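# Refit the band over carton and corner guard

## Task

Loop the band back around the square carton so it also passes over the corner guard; when finished the guard must sit at its proper spot and the carton must rest flat.

## Robot and tools

Robot: two arms, left_arm and right_arm, each with a parallel two-finger gripper and a wrist camera. They face each other across the table. left_arm's base is at about (-0.024, +0.454, +0.133) m, on the +y side; right_arm's is at about (+0.067, -0.464, +0.059) m. The arm names do not match image sides.

Frames: the scene frame has its origin at the table centre, +z up, and the table surface at z = +0.020 m. Reported hand positions, orientations (quat_wxyz), velocities and targets are in the scene frame. Offsets you command are along the current Hand target's own axes: +x points out along the fingers, y is the opening direction. end_effector_position is the point between the fingers, 3 to 4 cm short of the tips; only the final 1.5 cm of each finger's inner face is flat. Reported poses can be off by a few cm, more at long reach.

Row format (shared by execute_actions and move): one flat list of 14 numbers, each in [-1, 1], covering both arms even if one is idle. Order: left_arm dx, dy, dz, rx, ry, rz, opening, then right_arm dx, dy, dz, rx, ry, rz, opening. dx..rz are relative offsets, not poses, measured from that arm's Hand target as it stood when the action or move began. Scale: 1.0 equals 0.6 m of travel or 180 degrees; rx, ry, rz form a single rotation vector. Repeating an offset moves the arm further again. Sending all six pose numbers as 0 re-commands the present Hand target. Opening is absolute: +1 fully open (0.080 m), -1 fully closed; bare fingers touch near -0.78. A full close needs at least about 0.6 s. A 0 in the opening slot is a real command, so resend the current opening to leave a gripper unchanged.

execute_actions(actions, cameras): actions is a list of actions; each action is a list of up to 15 rows, one per 1/30 s step; a short action repeats its last row to fill 15 steps. Every row in an action counts from the action's starting Hand target. An empty actions list returns state plus images. cameras: list of names, ["all"], or []; default is all only for an empty list. Unknown names invalidate the call.

move(target, speed, blend, opening_speed, grip_force, blocking, cameras): straight-line paths toward the offset(s) in target, either one 14-number row or a list of up to 15 rows, all counted from the same starting Hand targets. speed: m/s, 0.002 to 4.3, default 0.25 (turning up to twice that in rad/s); one value or one per target. blend: metres of corner rounding per target, 0 means stop at each. opening_speed: change rate of commanded opening per second on the -1..+1 scale, at least 0.2. grip_force: newtons per pad, 8 to 34, one value or one per arm; it persists. blocking=false returns after about 0.5 s while motion continues. Moves last 0.5 to 10 s and do not avoid obstacles or the other arm; faster moves lag and stray more and hit harder. Avoid paths near an arm's own base. The result adds a move: line giving the ending (done, off_target, moving, held, blocked, fault) and limits (paced = pose clipped, held = steps withheld). blocked means the gripper stopped far from its goal and now holds there.

wait(seconds): 0 to 10 s, arms keep their last command. stop(): brakes a running move. zoom_image(camera, region): region [x0, y0, x1, y1] pixels, at most 504 by 504, on the newest image of cam_head_left, cam_head_right, cam_left_wrist or cam_right_wrist (each 672x504). read_manual(section): licence text only. finished_scene(scene): ends the current scene irreversibly; give this scene's number. Call it only once the band, guard and carton stay correct without the robot.

Results: Hand target (last commanded pose after clipping; next offsets start here), end_effector_position and quat, velocities (omitted when joints read within noise), grip_measured (same scale as opening; about 2 mm error, reads narrower under squeeze), Joint positions (last number per arm is opening in metres), Joint torques, External joint torques (pushback estimate; outside push toward larger joint value lowers it), Tool commands, MOTOR HOT and fault lines.

Behaviour: commanded orientation is clipped to within 32 degrees of the measured one each step. Friction and gravity can leave the gripper short, low or tilted; small moves may misfire. Check the pose after each move and correct with the missing offset. To grip, command an opening about 0.08 below grip_measured at first touch; less margin grips more lightly. To release a push, command the target back past the gripper.

Avoid: dropping parts, releasing moving parts, slams and strong pushes; anything leaving the table fails the task. Do not let the arms or grippers press on each other, or strain the camera cables. Joint contact torque limits (N m): waist 16.8, shoulder 20.8, elbow 20.8, wrist pitch 5.49, wrist yaw 5.47, wrist roll 5.13; reaching one halts the arm for 10 s. Big one-step jumps can trigger an over-speed stop. Holding loads, stretching out or pushing at unreachable poses heats motors: warning at 50 °C, forced hold at 95 °C. Loose objects may occasionally get nudged by outside disturbances.

Each tool is called after "Request:" in YAML: its name, and indented under it one key for each argument.

## Session

Request:
execute_actions:
  actions: []

Request:
zoom_image:
  camera: "cam_head_left"
  region: [180, 200, 350, 400]

Request:
zoom_image:
  camera: "cam_head_right"
  region: [180, 200, 350, 400]

Scene clock: 0.00 s.
left_arm: end_effector_position=(+0.1078, +0.0150, +0.3728) grip_measured=+1.000 end_effector_quat_wxyz=(+0.627, +0.261, -0.266, -0.684) | right_arm: end_effector_position=(-0.0262, -0.1063, +0.3602) grip_measured=+1.000 end_effector_quat_wxyz=(+0.791, +0.173, +0.041, +0.586)
Joint positions: left_arm=[0.457 1.625 0.882 0.715 0.539 0.778 0.08] | right_arm=[0.583 1.33 0.71 0.838 0.877 0.161 0.08]
Joint velocities: within noise
Joint torques (N m): no reading
External joint torques (N m): no reading
Heat: left arm: hottest wrist yaw 36 °C (+0.0 °C/min); right arm: hottest elbow 32 °C (+0.0 °C/min).
Hand target: left_arm +0.1078, +0.0150, +0.3765; +0.627, +0.260, -0.270, -0.683 | right_arm -0.0259, -0.1067, +0.3634; +0.790, +0.177, +0.040, +0.586
Tool commands: left_gripper/opening=+1.0 right_gripper/opening=+1.0
camera_calibration:
cam_left_wrist: T_world_to_cam=[[-0.73149, 0.107453, -0.673332, 0.332621], [0.663438, 0.340109, -0.666465, 0.194072], [0.157393, -0.934227, -0.320074, 0.194332], [0, 0, 0, 1]] pos_world=[0.0839676, 0.0798035, 0.415507]
cam_right_wrist: T_world_to_cam=[[0.923633, -0.315597, -0.217488, 0.0682737], [-0.26103, -0.102453, -0.959878, 0.361765], [0.280652, 0.943346, -0.177009, 0.247583], [0, 0, 0, 1]] pos_world=[-0.0381128, -0.174946, 0.405924]

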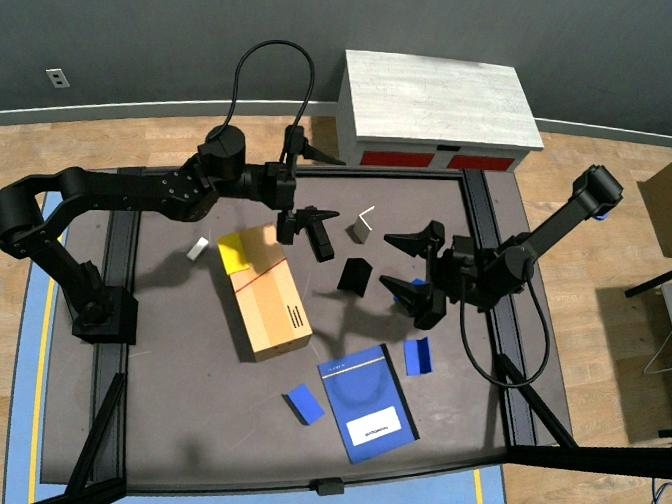

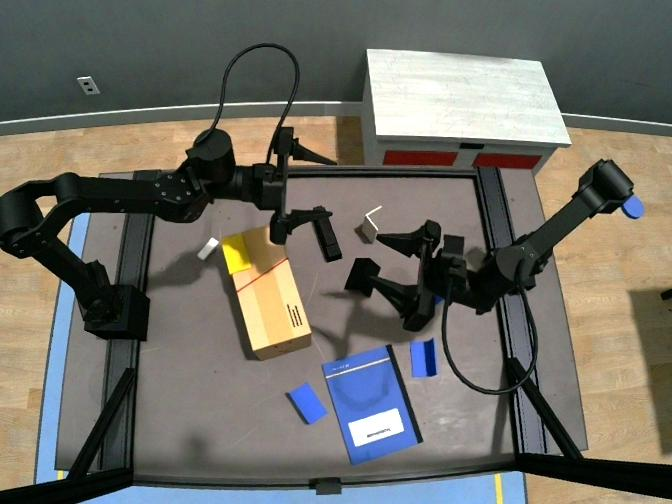

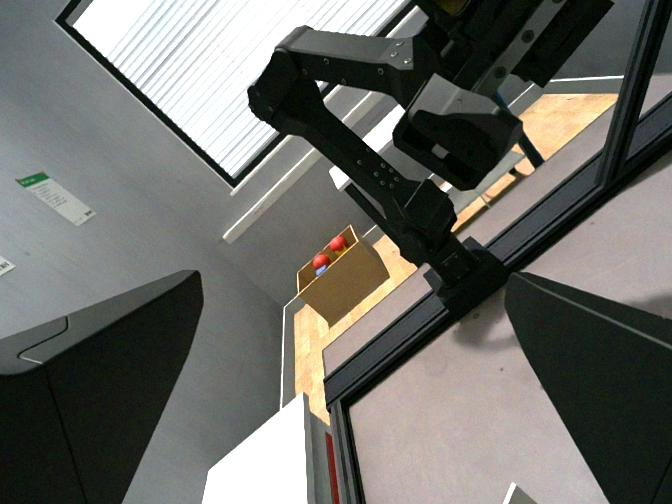

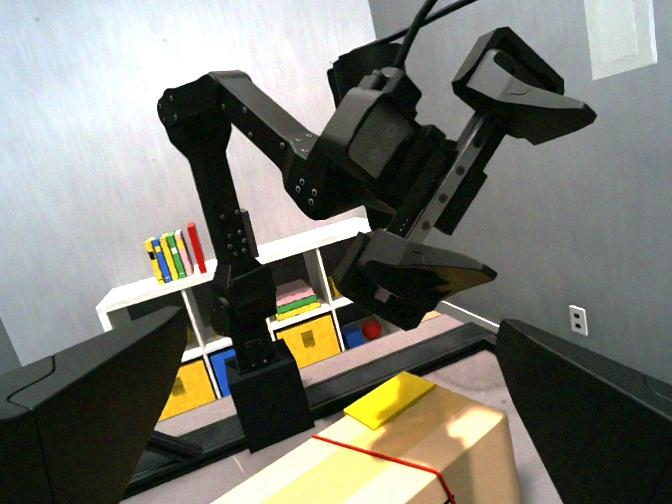

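Scaled by 2.520 from the camera's 672x504 image, which has a finer 960x720 frame.

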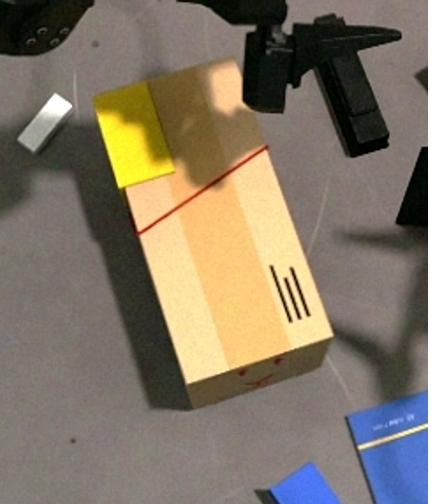

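Scaled by 2.520 from the camera's 672x504 image, which has a finer 960x720 frame.

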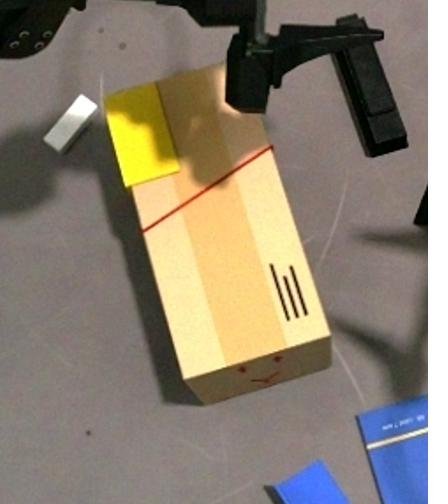

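Request:
move:
  target: [-0.359,-0.3355,0.024,-0.2777,0.2757,0.0145,-0.15,0,0,0,0,0,0,1]
  speed: 0.25
  cameras: ["all"]

Request:
zoom_image:
  camera: "cam_left_wrist"
  region: [150, 0, 560, 320]

Scene clock: 7.53 s.
left_arm: end_effector_position=(-0.0299, +0.2440, +0.2480) grip_measured=-0.147 end_effector_quat_wxyz=(+0.741, +0.231, +0.310, -0.549) | right_arm: end_effector_position=(-0.0262, -0.1063, +0.3602) grip_measured=+1.000 end_effector_quat_wxyz=(+0.791, +0.173, +0.041, +0.586)
Joint positions: left_arm=[-0.325 0.716 0.47 -0.65 -0.417 -0.466 0.028] | right_arm=[0.583 1.33 0.71 0.838 0.877 0.161 0.08]
Joint torques (N m): left_arm=[-0.13 -1.01 7.11 1.04 -0.46 -0.09] | right_arm=[0.08 -3.97 6.23 1.46 -0.09 0]
External joint torques (N m): left_arm=[-0.15 -0.18 0.74 -0.19 -0.24 -0.09] | right_arm=[0.05 0.39 0.14 0.16 0.02 0.01]
Heat: left arm: hottest wrist yaw 36 °C (+0.0 °C/min); right arm: hottest elbow 33 °C (+8.0 °C/min).
Hand target: left_arm -0.0294, +0.2438, +0.2504; +0.743, +0.227, +0.308, -0.549 | right_arm -0.0259, -0.1067, +0.3634; +0.790, +0.177, +0.040, +0.586
Off the commanded pose: left_arm 0.002 m, 1 deg | right_arm 0.003 m, 1 deg.
move: done
camera_calibration:
cam_left_wrist: T_world_to_cam=[[-0.958546, -0.282333, 0.0384268, 0.0350339], [-0.275139, 0.882074, -0.382419, -0.106235], [0.0740743, -0.377139, -0.92319, 0.40111], [0, 0, 0, 1]] pos_world=[-0.0253599, 0.254873, 0.328328]
cam_right_wrist: T_world_to_cam=[[0.923633, -0.315597, -0.217488, 0.0682737], [-0.26103, -0.102453, -0.959878, 0.361765], [0.280652, 0.943346, -0.177009, 0.247583], [0, 0, 0, 1]] pos_world=[-0.0381128, -0.174946, 0.405924]

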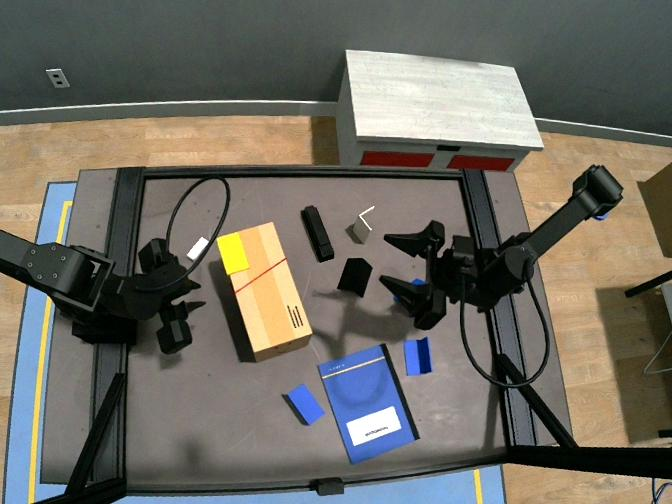

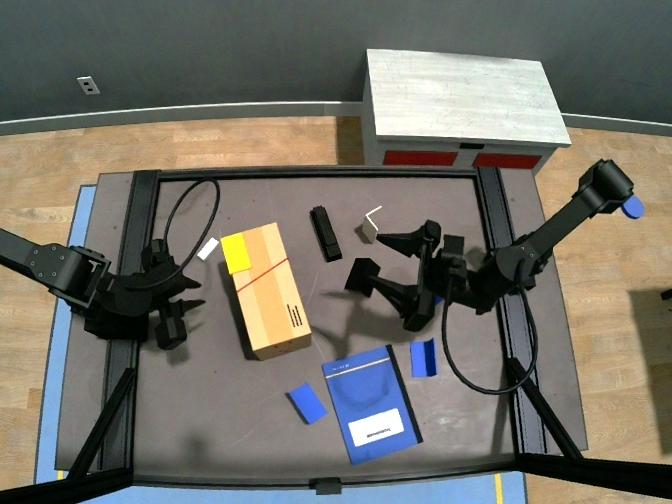

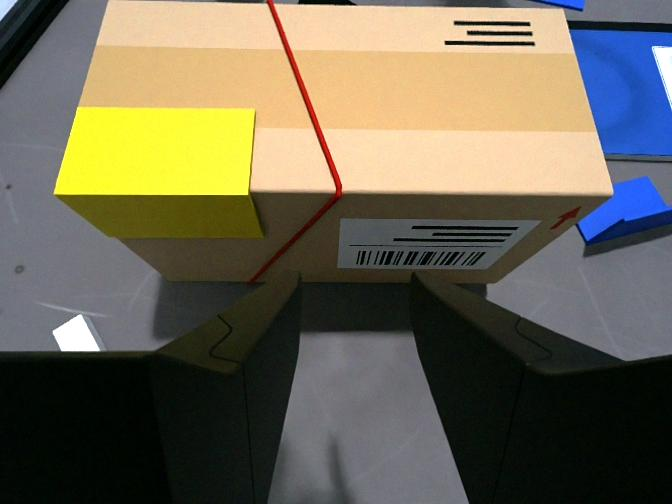

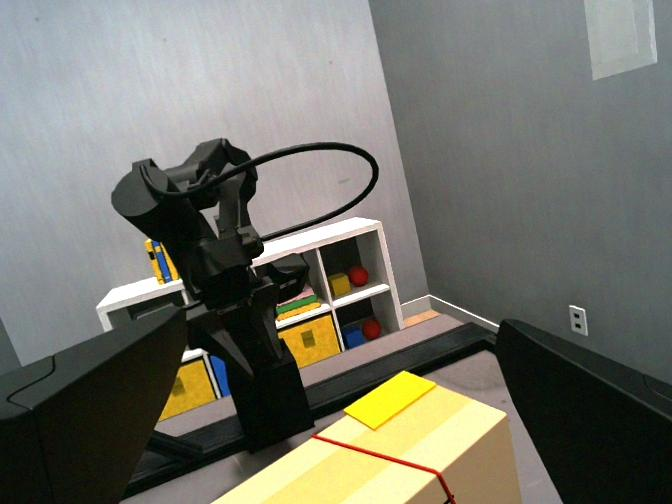

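Scaled by 1.229 from the camera's 672x504 image, which has a finer 960x720 frame.

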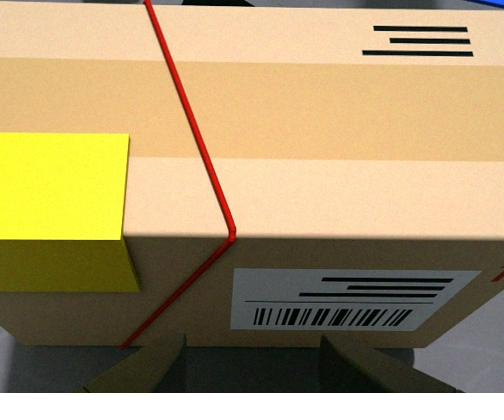

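Request:
move:
  target: [0.11,0.005,0.0055,0,0,0,-0.15,0,0,0,0,0,0,1]
  speed: 0.1
  cameras: ["cam_left_wrist"]

Request:
zoom_image:
  camera: "cam_left_wrist"
  region: [200, 120, 500, 345]

Scene clock: 10.07 s.
left_arm: end_effector_position=(-0.0125, +0.1964, +0.2100) grip_measured=-0.147 end_effector_quat_wxyz=(+0.745, +0.223, +0.306, -0.549) | right_arm: end_effector_position=(-0.0262, -0.1063, +0.3602) grip_measured=+1.000 end_effector_quat_wxyz=(+0.791, +0.173, +0.041, +0.586)
Joint positions: left_arm=[-0.131 0.993 0.377 -0.207 -0.299 -0.313 0.028] | right_arm=[0.583 1.33 0.71 0.838 0.877 0.161 0.08]
Joint torques (N m): left_arm=[0.12 -0.97 5.51 1.58 0 0.18] | right_arm=[0.04 -3.89 6.27 1.45 -0.12 0.03]
External joint torques (N m): left_arm=[0.11 1.17 -0.59 0.28 0.15 0.18] | right_arm=[0.05 0.43 0.23 0.17 -0.01 0.04]
Heat: left arm: hottest wrist yaw 36 °C (+0.0 °C/min); right arm: hottest elbow 34 °C (+11.9 °C/min).
Hand target: left_arm -0.0122, +0.1979, +0.2060; +0.743, +0.227, +0.308, -0.549 | right_arm -0.0259, -0.1067, +0.3634; +0.790, +0.177, +0.040, +0.586
Off the commanded pose: left_arm 0.004 m, 1 deg | right_arm 0.003 m, 1 deg.
move: done
camera_calibration:
cam_left_wrist: T_world_to_cam=[[-0.956073, -0.289711, 0.0446356, 0.0399551], [-0.282896, 0.872051, -0.39937, -0.0685933], [0.0767776, -0.394454, -0.915702, 0.34866], [0, 0, 0, 1]] pos_world=[-0.0079741, 0.208923, 0.290091]
Images, in order (width x height): cam_left_wrist 672x504.

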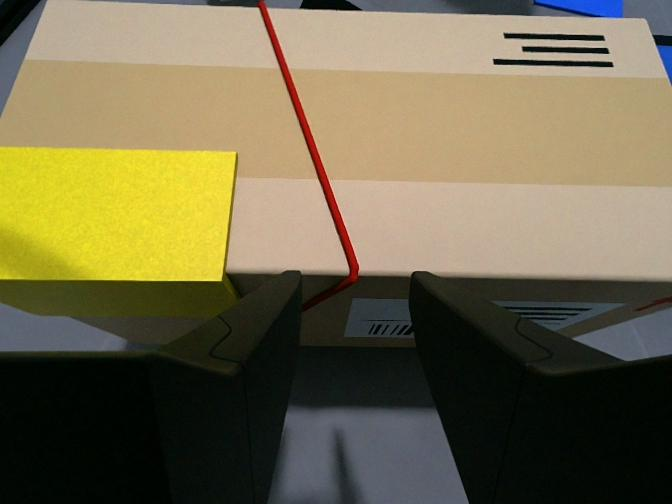

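Scaled by 1.680 from the camera's 672x504 image, which has a finer 960x720 frame.

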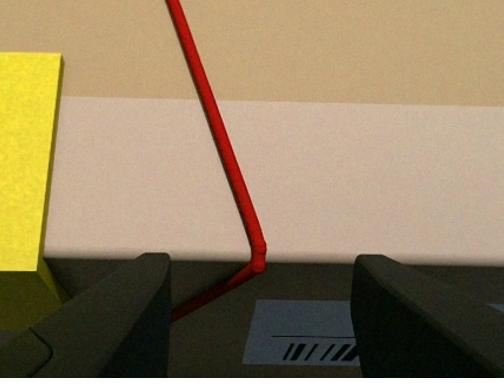

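Request:
move:
  target:
    - [0.0215,0,-0.002,0,0,0,-0.15,0,0,0,0,0,0,1]
  speed: 0.03
  cameras: ["cam_left_wrist"]

Request:
zoom_image:
  camera: "cam_left_wrist"
  region: [200, 150, 500, 375]

Scene clock: 12.43 s.
left_arm: end_effector_position=(-0.0101, +0.1881, +0.2001) grip_measured=-0.147 end_effector_quat_wxyz=(+0.745, +0.222, +0.306, -0.549) | right_arm: end_effector_position=(-0.0262, -0.1063, +0.3602) grip_measured=+1.000 end_effector_quat_wxyz=(+0.791, +0.173, +0.041, +0.586)
Joint positions: left_arm=[-0.11 1.066 0.363 -0.115 -0.285 -0.297 0.028] | right_arm=[0.583 1.33 0.71 0.838 0.877 0.161 0.08]
Joint torques (N m): left_arm=[0.28 -1.06 5.3 1.57 -0.02 0.16] | right_arm=[0.12 -3.9 6.13 1.46 -0.1 0]
External joint torques (N m): left_arm=[0.28 1.34 -0.6 0.27 0.12 0.16] | right_arm=[0.11 0.42 0.11 0.17 0.01 0.01]
Heat: left arm: hottest wrist yaw 36 °C (+0.0 °C/min); right arm: hottest elbow 34 °C (+9.7 °C/min).
Hand target: left_arm -0.0098, +0.1900, +0.1960; +0.743, +0.227, +0.308, -0.549 | right_arm -0.0259, -0.1067, +0.3634; +0.790, +0.177, +0.040, +0.586
Off the commanded pose: left_arm 0.005 m, 1 deg | right_arm 0.003 m, 1 deg.
move: done
camera_calibration:
cam_left_wrist: T_world_to_cam=[[-0.956156, -0.289439, 0.0446138, 0.0401718], [-0.282615, 0.872011, -0.399656, -0.0646573], [0.0767721, -0.394742, -0.915579, 0.336207], [0, 0, 0, 1]] pos_world=[-0.00567392, 0.200724, 0.280191]
Images, in order (width x height): cam_left_wrist 672x504.

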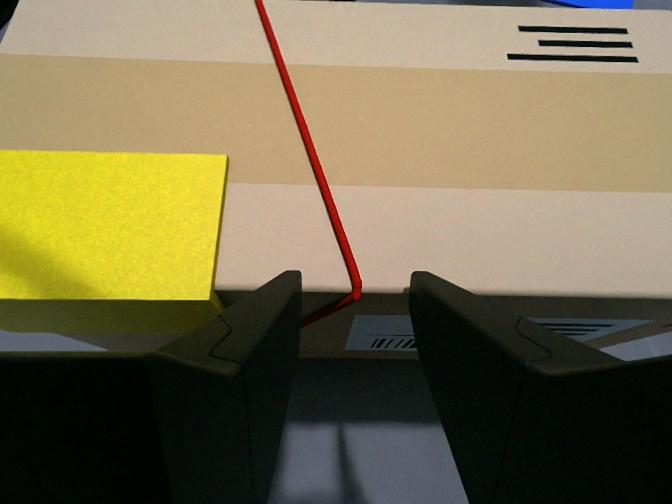

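Scaled by 1.680 from the camera's 672x504 image, which has a finer 960x720 frame.

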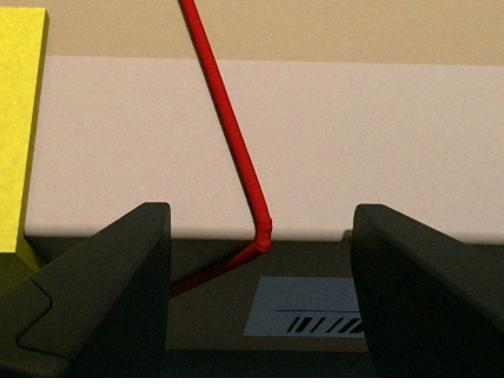

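Request:
move:
  target:
    - [0.0065,0.0005,-0.002,0,0,0,-0.15,0,0,0,0,0,0,1]
    - [0.0065,0.0005,-0.002,0,0,0,-1,0,0,0,0,0,0,1]
  speed: 0.03

Request:
move:
  target: [-0.04,0,0,0,0,0,-1,0,0,0,0,0,0,1]
  speed: 0.04
  cameras: ["cam_left_wrist"]

Scene clock: 14.50 s.
left_arm: end_effector_position=(-0.0100, +0.1859, +0.1976) grip_measured=-0.768 end_effector_quat_wxyz=(+0.744, +0.220, +0.306, -0.552) | right_arm: end_effector_position=(-0.0262, -0.1063, +0.3602) grip_measured=+1.000 end_effector_quat_wxyz=(+0.791, +0.173, +0.041, +0.586)
Joint positions: left_arm=[-0.104 1.084 0.357 -0.085 -0.276 -0.292 0] | right_arm=[0.583 1.33 0.71 0.838 0.877 0.161 0.08]
Joint torques (N m): left_arm=[0.38 -0.97 5.17 1.58 -0.15 0.17] | right_arm=[0.11 -3.92 6.29 1.46 -0.11 0]
External joint torques (N m): left_arm=[0.37 1.5 -0.74 0.25 -0.01 0.17] | right_arm=[0.11 0.32 0.33 0.2 0 0.02]
Heat: left arm: hottest wrist yaw 36 °C (+0.0 °C/min); right arm: hottest elbow 34 °C (+8.3 °C/min).
Hand target: left_arm -0.0089, +0.1881, +0.1926; +0.743, +0.227, +0.308, -0.549 | right_arm -0.0259, -0.1067, +0.3634; +0.790, +0.177, +0.040, +0.586
Off the commanded pose: left_arm 0.006 m, 1 deg | right_arm 0.003 m, 1 deg.
move: done

Scene clock: 15.60 s.
left_arm: end_effector_position=(-0.0111, +0.2069, +0.2033) grip_measured=-0.770 end_effector_quat_wxyz=(+0.743, +0.235, +0.312, -0.543) | right_arm: end_effector_position=(-0.0262, -0.1063, +0.3602) grip_measured=+1.000 end_effector_quat_wxyz=(+0.791, +0.173, +0.041, +0.586)
Joint positions: left_arm=[-0.135 0.965 0.357 -0.247 -0.306 -0.317 0] | right_arm=[0.583 1.33 0.71 0.838 0.877 0.161 0.08]
Joint torques (N m): left_arm=[-1.07 -2.65 7.62 1.13 -0.18 -0.12] | right_arm=[0.09 -3.9 6.18 1.48 -0.12 0.02]
External joint torques (N m): left_arm=[-1.07 -0.7 1.49 -0.16 -0.03 -0.12] | right_arm=[0.05 0.37 0.16 0.2 -0.01 0.03]
Heat: left arm: hottest wrist yaw 36 °C (+0.0 °C/min); right arm: hottest elbow 34 °C (+7.7 °C/min).
Hand target: left_arm -0.0139, +0.2044, +0.2095; +0.743, +0.227, +0.308, -0.549 | right_arm -0.0259, -0.1067, +0.3634; +0.790, +0.177, +0.040, +0.586
Off the commanded pose: left_arm 0.007 m, 1 deg | right_arm 0.003 m, 1 deg.
move: done
camera_calibration:
cam_left_wrist: T_world_to_cam=[[-0.955387, -0.293927, 0.0290164, 0.048646], [-0.283046, 0.883069, -0.374265, -0.0874018], [0.0843834, -0.365781, -0.926868, 0.342944], [0, 0, 0, 1]] pos_world=[-0.00720172, 0.216923, 0.28374]
Images, in order (width x height): cam_left_wrist 672x504.

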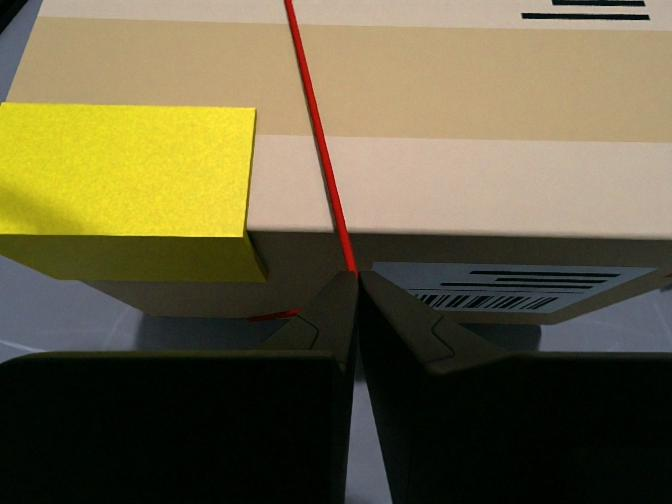

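Request:
move:
  target: [0,0.215,0,0,0,0,-1,0,0,0,0,0,0,1]
  speed: 0.06
  cameras: ["all"]

Request:
zoom_image:
  camera: "cam_head_left"
  region: [180, 200, 350, 400]

Scene clock: 18.73 s.
left_arm: end_effector_position=(+0.1030, +0.2451, +0.2018) grip_measured=-0.771 end_effector_quat_wxyz=(+0.736, +0.228, +0.318, -0.552) | right_arm: end_effector_position=(-0.0262, -0.1063, +0.3602) grip_measured=+1.000 end_effector_quat_wxyz=(+0.791, +0.173, +0.041, +0.586)
Joint positions: left_arm=[0.734 0.953 0.348 -0.254 0.316 0.323 0] | right_arm=[0.583 1.33 0.71 0.838 0.877 0.161 0.08]
Joint torques (N m): left_arm=[0.83 -0.92 8.89 1.51 0.04 0.17] | right_arm=[0.13 -3.89 6.28 1.48 -0.1 0.03]
External joint torques (N m): left_arm=[0.82 0.96 2.73 0.22 -0.11 0.16] | right_arm=[0.11 0.42 0.24 0.19 0.01 0.05]
Heat: left arm: hottest wrist yaw 36 °C (+0.0 °C/min); right arm: hottest elbow 35 °C (+9.6 °C/min).
Hand target: left_arm +0.1094, +0.2423, +0.2095; +0.743, +0.227, +0.308, -0.549 | right_arm -0.0259, -0.1067, +0.3634; +0.790, +0.177, +0.040, +0.586
Off the commanded pose: left_arm 0.010 m, 1 deg | right_arm 0.003 m, 1 deg.
move: off_target (left_arm)
camera_calibration:
cam_left_wrist: T_world_to_cam=[[-0.9585, -0.279523, 0.0560844, 0.160224], [-0.279795, 0.884547, -0.373218, -0.0903488], [0.0547137, -0.373421, -0.926047, 0.350701], [0, 0, 0, 1]] pos_world=[0.109108, 0.255663, 0.28206]
cam_right_wrist: T_world_to_cam=[[0.923633, -0.315597, -0.217488, 0.0682737], [-0.26103, -0.102453, -0.959878, 0.361765], [0.280652, 0.943346, -0.177009, 0.247583], [0, 0, 0, 1]] pos_world=[-0.0381128, -0.174946, 0.405924]

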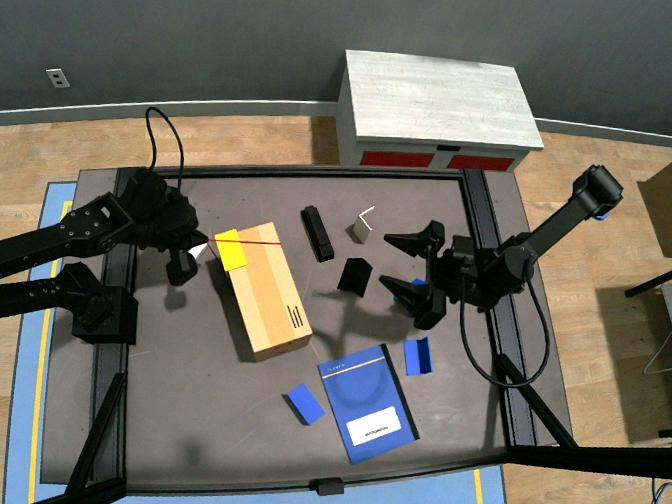

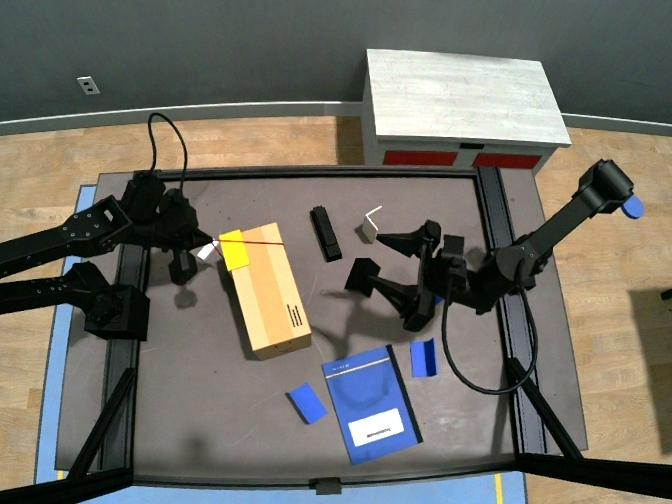

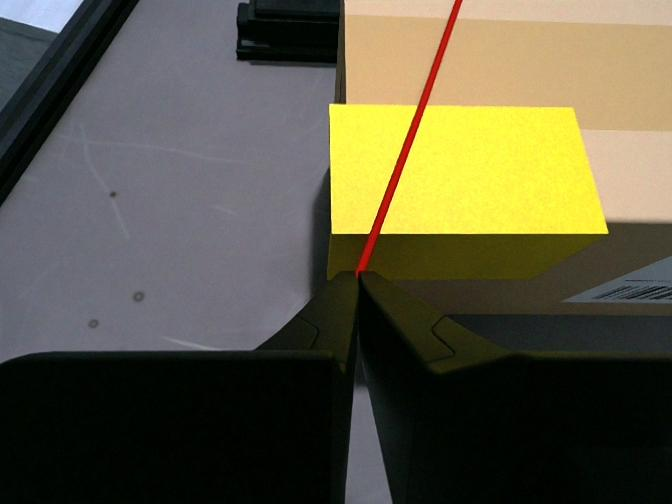

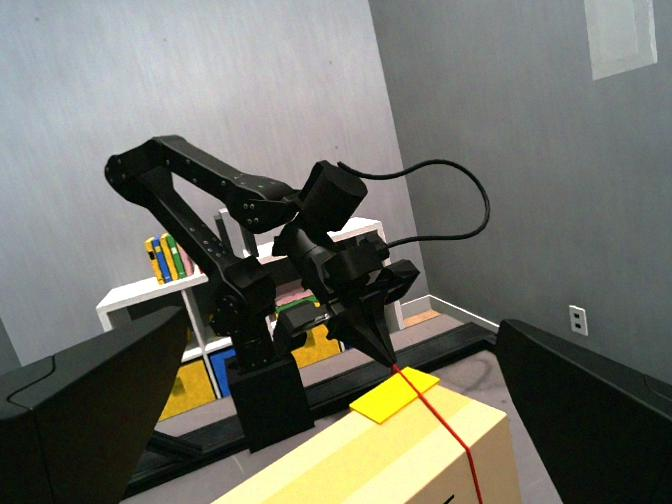

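Scaled by 2.520 from the camera's 672x504 image, which has a finer 960x720 frame.

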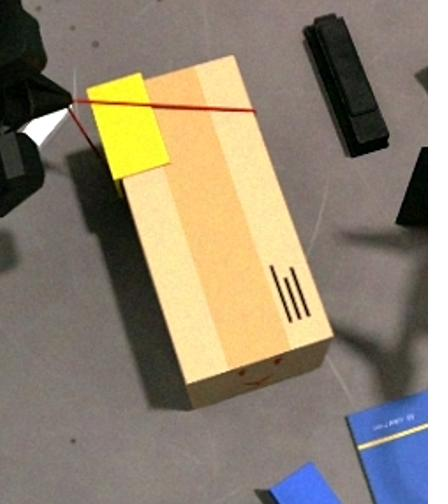

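Request:
move:
  target: [0,-0.073,0,0,0,0,-1,0,0,0,0,0,0,1]
  speed: 0.05
  cameras: ["cam_left_wrist","cam_head_left"]

Request:
zoom_image:
  camera: "cam_head_left"
  region: [180, 200, 350, 400]

Scene clock: 21.10 s.
left_arm: end_effector_position=(+0.0673, +0.2279, +0.2095) grip_measured=-0.771 end_effector_quat_wxyz=(+0.740, +0.228, +0.309, -0.552) | right_arm: end_effector_position=(-0.0262, -0.1063, +0.3602) grip_measured=+1.000 end_effector_quat_wxyz=(+0.791, +0.173, +0.041, +0.586)
Joint positions: left_arm=[0.454 0.874 0.335 -0.257 0.12 0.115 0] | right_arm=[0.583 1.33 0.71 0.838 0.877 0.161 0.08]
Joint torques (N m): left_arm=[-0.03 -2.39 6.09 1.2 -0.23 -0.16] | right_arm=[0.06 -3.89 6.26 1.46 -0.11 0.02]
External joint torques (N m): left_arm=[-0.04 -0.77 -0.24 -0.17 -0.29 -0.16] | right_arm=[0.06 0.46 0.21 0.16 -0.01 0.03]
Heat: left arm: hottest wrist yaw 36 °C (+0.0 °C/min); right arm: hottest elbow 35 °C (+8.5 °C/min).
Hand target: left_arm +0.0675, +0.2295, +0.2093; +0.743, +0.227, +0.308, -0.549 | right_arm -0.0259, -0.1067, +0.3634; +0.790, +0.177, +0.040, +0.586
Off the commanded pose: left_arm 0.002 m, 1 deg | right_arm 0.003 m, 1 deg.
move: done
camera_calibration:
cam_left_wrist: T_world_to_cam=[[-0.959, -0.279904, 0.0444149, 0.123339], [-0.274761, 0.879844, -0.38779, -0.0784575], [0.0694657, -0.384094, -0.920677, 0.353677], [0, 0, 0, 1]] pos_world=[0.0721571, 0.239399, 0.289719]
Images, in order (width x height): cam_head_left 672x504, cam_left_wrist 672x504.

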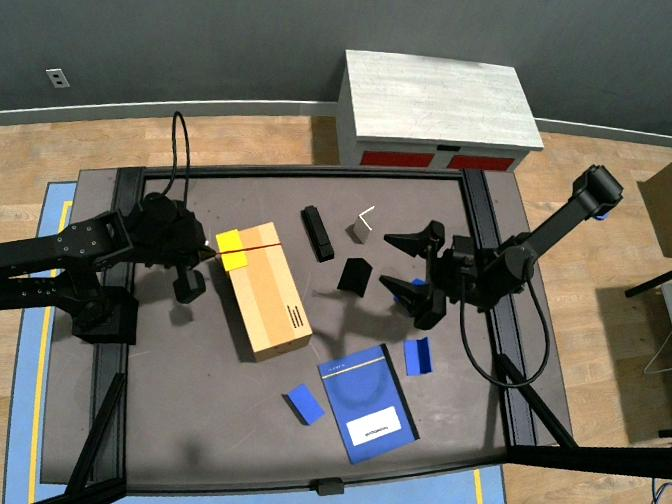

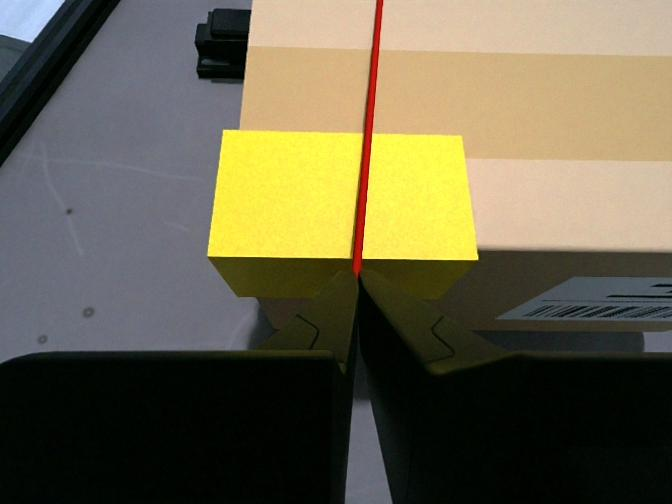

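Scaled by 2.520 from the camera's 672x504 image, which has a finer 960x720 frame.

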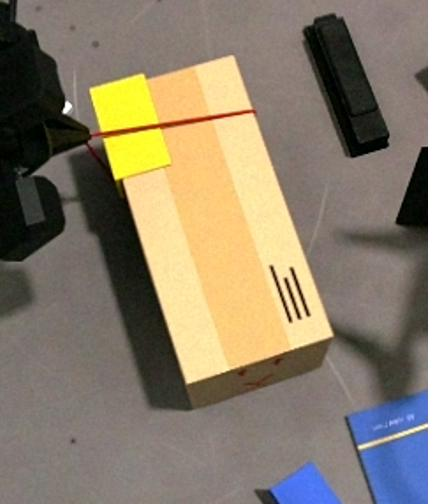

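Request:
move:
  target:
    - [0,0.014,0,0,0,0,-1,0,0,0,0,0,0,1]
    - [0.034,0.014,0,0,0,0,-1,0,0,0,0,0,0,1]
  speed: 0.04
  cameras: ["cam_left_wrist"]

Scene clock: 23.53 s.
left_arm: end_effector_position=(+0.0793, +0.2176, +0.1991) grip_measured=-0.771 end_effector_quat_wxyz=(+0.742, +0.225, +0.305, -0.553) | right_arm: end_effector_position=(-0.0262, -0.1063, +0.3602) grip_measured=+1.000 end_effector_quat_wxyz=(+0.791, +0.173, +0.041, +0.586)
Joint positions: left_arm=[0.495 0.99 0.323 -0.122 0.149 0.144 0] | right_arm=[0.583 1.33 0.71 0.838 0.877 0.161 0.08]
Joint torques (N m): left_arm=[-0.33 -0.12 5.44 2.3 -0.31 -0.12] | right_arm=[0.09 -3.99 6.38 1.45 -0.12 0.03]
External joint torques (N m): left_arm=[-0.34 1.99 -0.73 0.91 -0.37 -0.13] | right_arm=[0.15 0.34 0.33 0.15 -0.02 0.04]
Heat: left arm: hottest wrist yaw 36 °C (+0.0 °C/min); right arm: hottest elbow 35 °C (+7.6 °C/min).
Hand target: left_arm +0.0798, +0.2181, +0.1950; +0.743, +0.227, +0.308, -0.549 | right_arm -0.0259, -0.1067, +0.3634; +0.790, +0.177, +0.040, +0.586
Off the commanded pose: left_arm 0.004 m, 1 deg | right_arm 0.003 m, 1 deg.
move: done
camera_calibration:
cam_left_wrist: T_world_to_cam=[[-0.959004, -0.280052, 0.0433773, 0.132688], [-0.273732, 0.875777, -0.3976, -0.0674079], [0.0733597, -0.393174, -0.916533, 0.340143], [0, 0, 0, 1]] pos_world=[0.0838435, 0.229929, 0.279195]
Images, in order (width x height): cam_left_wrist 672x504.

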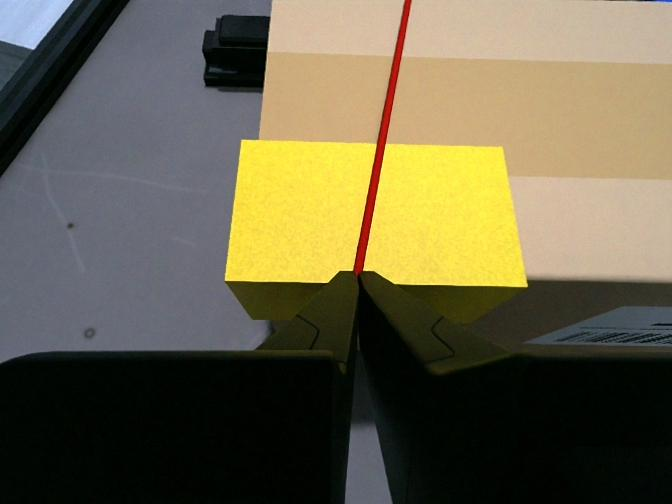

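Request:
move:
  target:
    - [0.006,0,0,0,0,0,-1,0,0,0,0,0,0,1]
    - [0.006,-0.018,0,0,0,0,-1,0,0,0,0,0,0,1]
  speed: 0.03
  cameras: ["cam_left_wrist"]

Scene clock: 25.73 s.
left_arm: end_effector_position=(+0.0776, +0.2128, +0.1982) grip_measured=-0.771 end_effector_quat_wxyz=(+0.753, +0.225, +0.303, -0.539) | right_arm: end_effector_position=(-0.0262, -0.1063, +0.3602) grip_measured=+1.000 end_effector_quat_wxyz=(+0.791, +0.173, +0.041, +0.586)
Joint positions: left_arm=[0.439 1.007 0.322 -0.092 0.076 0.092 0] | right_arm=[0.583 1.33 0.71 0.838 0.877 0.161 0.08]
Joint torques (N m): left_arm=[-2.02 -0.79 4.9 1.98 0.45 -0.12] | right_arm=[0.08 -3.88 6.27 1.45 -0.09 0.01]
External joint torques (N m): left_arm=[-2.01 1.35 -1.19 0.59 0.42 -0.12] | right_arm=[0.08 0.39 0.29 0.18 0.01 0.02]
Heat: left arm: hottest wrist yaw 36 °C (+0.0 °C/min); right arm: hottest elbow 35 °C (+7.0 °C/min).
Hand target: left_arm +0.0702, +0.2125, +0.1924; +0.743, +0.227, +0.308, -0.549 | right_arm -0.0259, -0.1067, +0.3634; +0.790, +0.177, +0.040, +0.586
Off the commanded pose: left_arm 0.009 m, 2 deg | right_arm 0.003 m, 1 deg.
move: off_target (left_arm)
camera_calibration:
cam_left_wrist: T_world_to_cam=[[-0.950406, -0.309791, 0.027533, 0.13851], [-0.294379, 0.867482, -0.401019, -0.0599439], [0.100348, -0.389236, -0.915656, 0.334436], [0, 0, 0, 1]] pos_world=[0.0804343, 0.225084, 0.278376]
Images, in order (width x height): cam_left_wrist 672x504.

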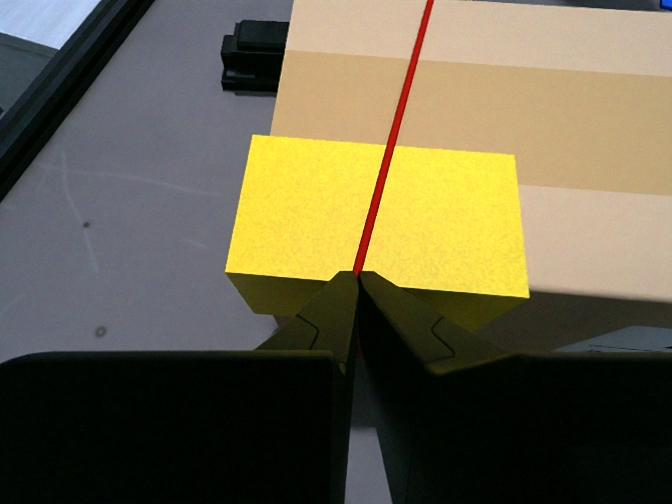

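Stuck pressing; drag further.

Request:
move:
  target: [0,-0.013,0,0,0,0,-1,0,0,0,0,0,0,1]
  speed: 0.03
  cameras: ["cam_left_wrist"]

Scene clock: 26.83 s.
left_arm: end_effector_position=(+0.0739, +0.2116, +0.1983) grip_measured=-0.771 end_effector_quat_wxyz=(+0.758, +0.226, +0.303, -0.531) | right_arm: end_effector_position=(-0.0262, -0.1063, +0.3602) grip_measured=+1.000 end_effector_quat_wxyz=(+0.791, +0.173, +0.041, +0.586)
Joint positions: left_arm=[0.396 1.002 0.319 -0.092 0.028 0.057 0] | right_arm=[0.583 1.33 0.71 0.838 0.877 0.161 0.08]
Joint torques (N m): left_arm=[-2.54 -0.98 4.87 1.85 0.87 -0.12] | right_arm=[0.09 -3.94 6.37 1.46 -0.1 0.03]
External joint torques (N m): left_arm=[-2.55 1.13 -1.17 0.47 0.86 -0.12] | right_arm=[0.09 0.43 0.29 0.16 0 0.04]
Heat: left arm: hottest wrist yaw 36 °C (+0.0 °C/min); right arm: hottest elbow 35 °C (+6.7 °C/min).
Hand target: left_arm +0.0627, +0.2102, +0.1925; +0.743, +0.227, +0.308, -0.549 | right_arm -0.0259, -0.1067, +0.3634; +0.790, +0.177, +0.040, +0.586
Off the commanded pose: left_arm 0.013 m, 3 deg | right_arm 0.003 m, 1 deg.
move: off_target (left_arm)
camera_calibration:
cam_left_wrist: T_world_to_cam=[[-0.945289, -0.32568, 0.0190272, 0.139298], [-0.305556, 0.863426, -0.401413, -0.0581881], [0.114304, -0.385265, -0.9157, 0.332617], [0, 0, 0, 1]] pos_world=[0.075878, 0.223753, 0.278569]
Images, in order (width x height): cam_left_wrist 672x504.

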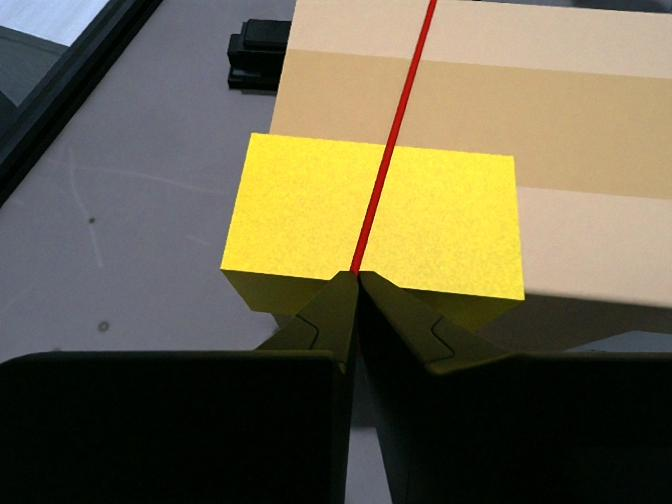

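Request:
move:
  target:
    - [-0.008,0.016,0,0,0,0,-1,0,0,0,0,0,0,1]
    - [-0.008,0.016,0,0,0,0,-0.3,0,0,0,0,0,0,1]
    - [-0.14,0.016,0,0,0,0,-0.3,0,0,0,0,0,0,1]
  speed: 0.05
  opening_speed: 0.5
  cameras: ["all"]

Request:
zoom_image:
  camera: "cam_left_wrist"
  region: [150, 0, 560, 320]

Request:
zoom_image:
  camera: "cam_head_left"
  region: [180, 200, 350, 400]

Scene clock: 32.77 s.
left_arm: end_effector_position=(+0.0536, +0.2719, +0.2432) grip_measured=-0.303 end_effector_quat_wxyz=(+0.740, +0.231, +0.319, -0.545) | right_arm: end_effector_position=(-0.0262, -0.1063, +0.3602) grip_measured=+1.000 end_effector_quat_wxyz=(+0.791, +0.173, +0.041, +0.586)
Joint positions: left_arm=[0.513 0.573 0.421 -0.669 0.151 0.152 0.021] | right_arm=[0.583 1.33 0.71 0.838 0.877 0.161 0.08]
Joint torques (N m): left_arm=[0.44 -0.54 9.1 1.19 0.23 0.18] | right_arm=[0.11 -3.96 6.27 1.46 -0.09 0.03]
External joint torques (N m): left_arm=[0.44 -0.27 2.65 -0.14 0.16 0.18] | right_arm=[0.11 0.38 0.21 0.17 0.01 0.04]
Heat: left arm: hottest wrist yaw 36 °C (+0.0 °C/min); right arm: hottest elbow 36 °C (+7.3 °C/min).
Hand target: left_arm +0.0545, +0.2698, +0.2518; +0.743, +0.227, +0.308, -0.549 | right_arm -0.0259, -0.1067, +0.3634; +0.790, +0.177, +0.040, +0.586
Off the commanded pose: left_arm 0.009 m, 1 deg | right_arm 0.003 m, 1 deg.
move: off_target (left_arm)
camera_calibration:
cam_left_wrist: T_world_to_cam=[[-0.955475, -0.291541, 0.0455164, 0.123697], [-0.28729, 0.883947, -0.36892, -0.112891], [0.0673211, -0.36557, -0.928346, 0.399572], [0, 0, 0, 1]] pos_world=[0.0588577, 0.281924, 0.323663]
cam_right_wrist: T_world_to_cam=[[0.923633, -0.315597, -0.217488, 0.0682737], [-0.26103, -0.102453, -0.959878, 0.361765], [0.280652, 0.943346, -0.177009, 0.247583], [0, 0, 0, 1]] pos_world=[-0.0381128, -0.174946, 0.405924]

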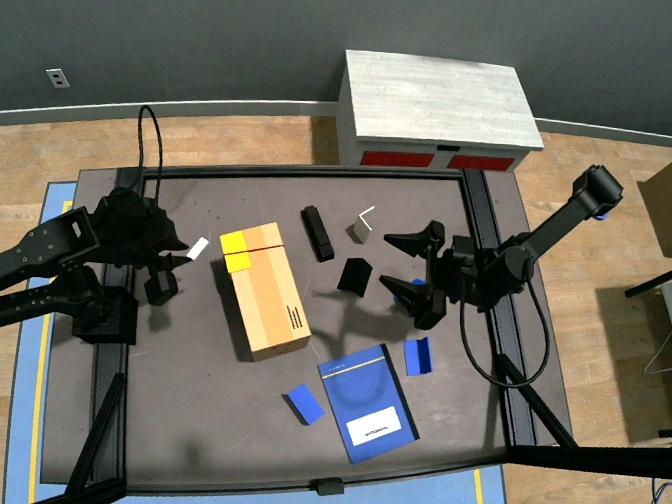

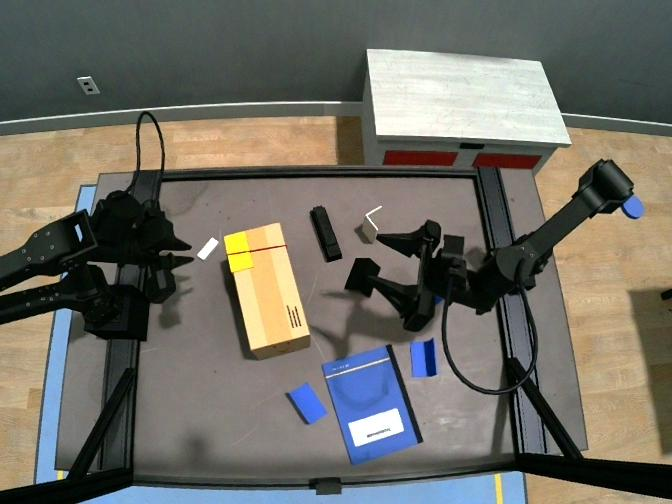

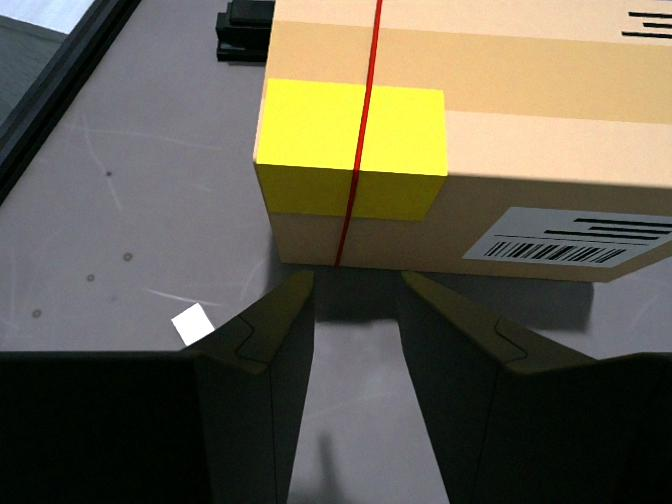

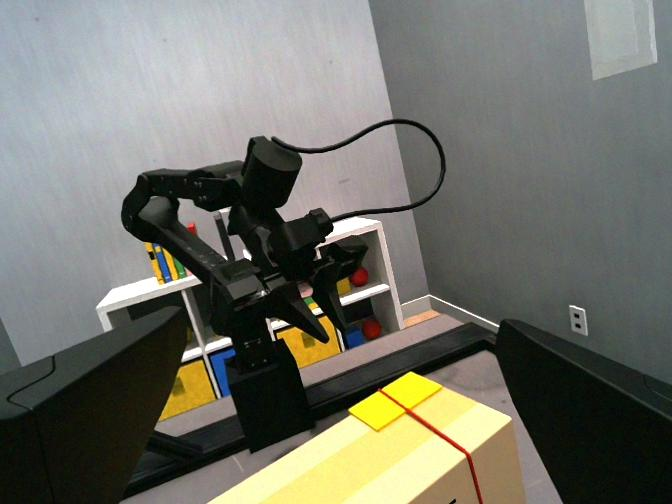

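Scaled by 1.229 from the camera's 672x504 image, which has a finer 960x720 frame.

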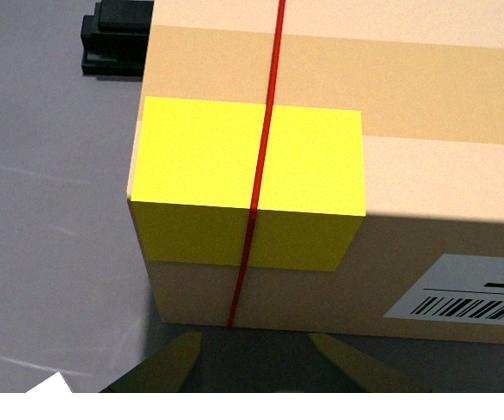

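Scaled by 2.520 from the camera's 672x504 image, which has a finer 960x720 frame.

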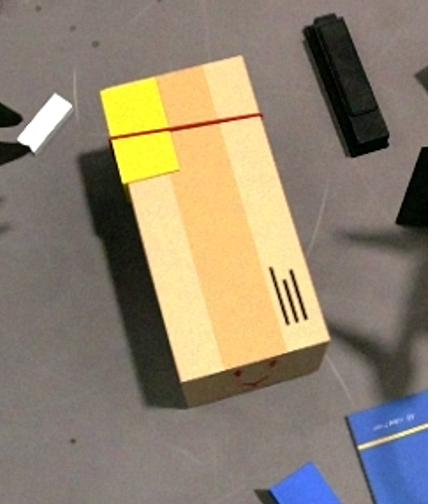

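Request:
move:
  target: [-0.05,0,0,0,0,0,-0.3,0.195,-0.210,-0.139,-0.1564,0.3167,0.131,-0.15]
  speed: 0.2
  cameras: ["all"]

Request:
zoom_image:
  camera: "cam_right_wrist"
  region: [150, 0, 560, 320]

Scene clock: 39.17 s.
left_arm: end_effector_position=(+0.0478, +0.2914, +0.2651) grip_measured=-0.303 end_effector_quat_wxyz=(+0.740, +0.230, +0.318, -0.546) | right_arm: end_effector_position=(+0.1018, -0.0122, +0.2562) grip_measured=-0.148 end_effector_quat_wxyz=(+0.564, -0.306, +0.239, +0.729)
Joint positions: left_arm=[0.576 0.483 0.502 -0.847 0.194 0.198 0.021] | right_arm=[-0.163 1.719 1.444 -0.571 -0.297 -0.313 0.028]
Joint torques (N m): left_arm=[0.23 0.03 8.87 1.2 0.23 0.16] | right_arm=[-0.07 -5.93 8.1 1.2 -0.39 -0.09]
External joint torques (N m): left_arm=[0.23 -0.18 2.62 -0.11 0.14 0.15] | right_arm=[-0.05 1.46 1.76 -0.08 -0.24 -0.09]
Heat: left arm: hottest wrist yaw 36 °C (+0.0 °C/min); right arm: hottest elbow 37 °C (+7.7 °C/min).
Hand target: left_arm +0.0483, +0.2901, +0.2730; +0.743, +0.227, +0.308, -0.549 | right_arm +0.1024, -0.0088, +0.2611; +0.564, -0.303, +0.234, +0.732
Off the commanded pose: left_arm 0.008 m, 1 deg | right_arm 0.006 m, 1 deg.
move: done
camera_calibration:
cam_left_wrist: T_world_to_cam=[[-0.955393, -0.291629, 0.046663, 0.122603], [-0.28768, 0.88318, -0.370451, -0.123037], [0.0668223, -0.36735, -0.927679, 0.427691], [0, 0, 0, 1]] pos_world=[0.0531593, 0.30153, 0.34546]
cam_right_wrist: T_world_to_cam=[[0.948468, 0.298984, 0.104963, -0.120535], [0.31391, -0.841363, -0.439964, 0.104208], [-0.04323, 0.45024, -0.89186, 0.314627], [0, 0, 0, 1]] pos_world=[0.0952126, -0.0179429, 0.339102]

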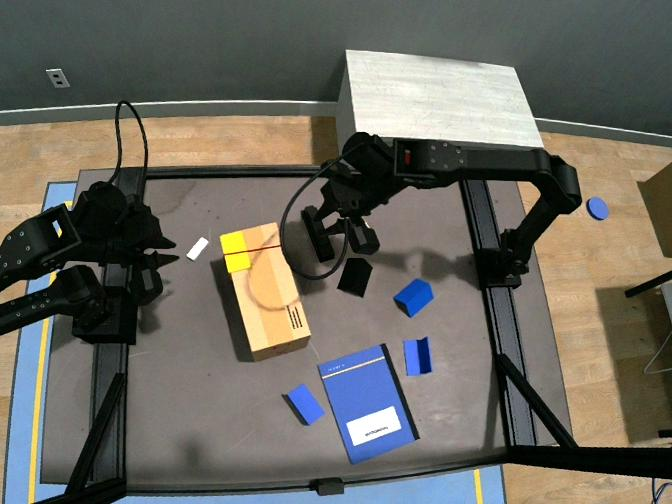

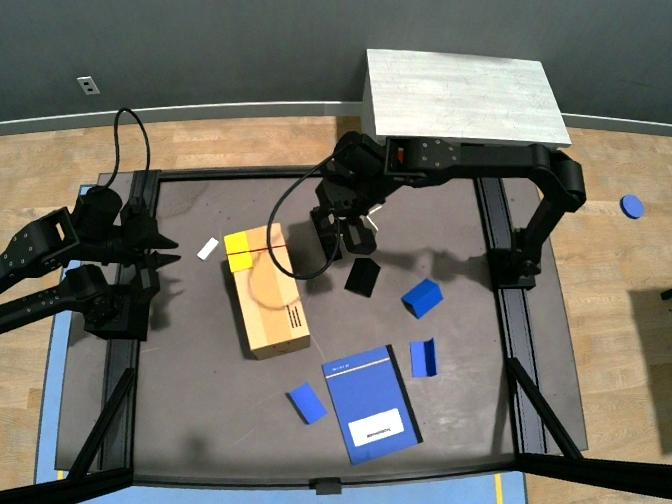

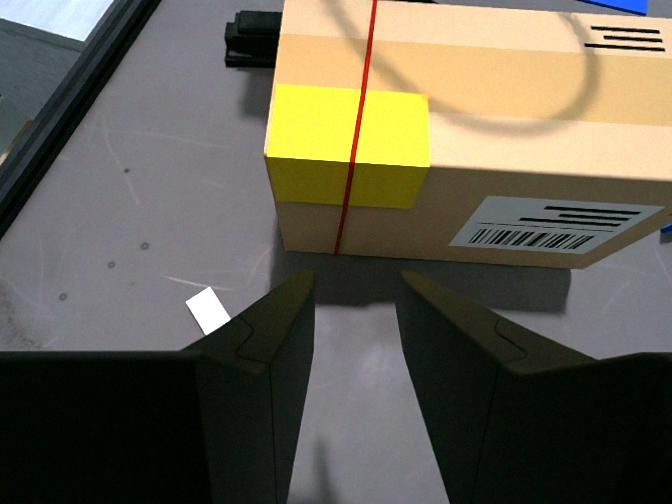

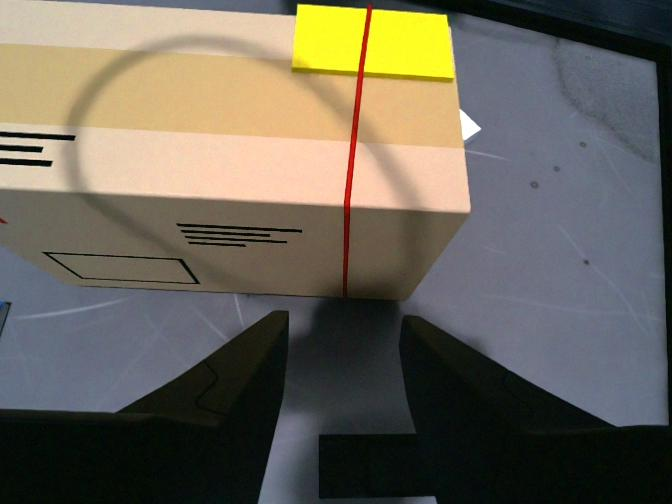

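Scaled by 1.229 from the camera's 672x504 image, which has a finer 960x720 frame.

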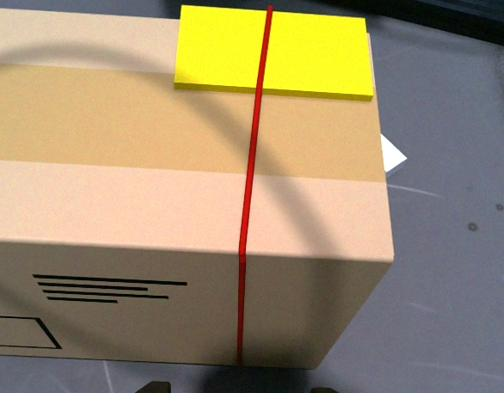

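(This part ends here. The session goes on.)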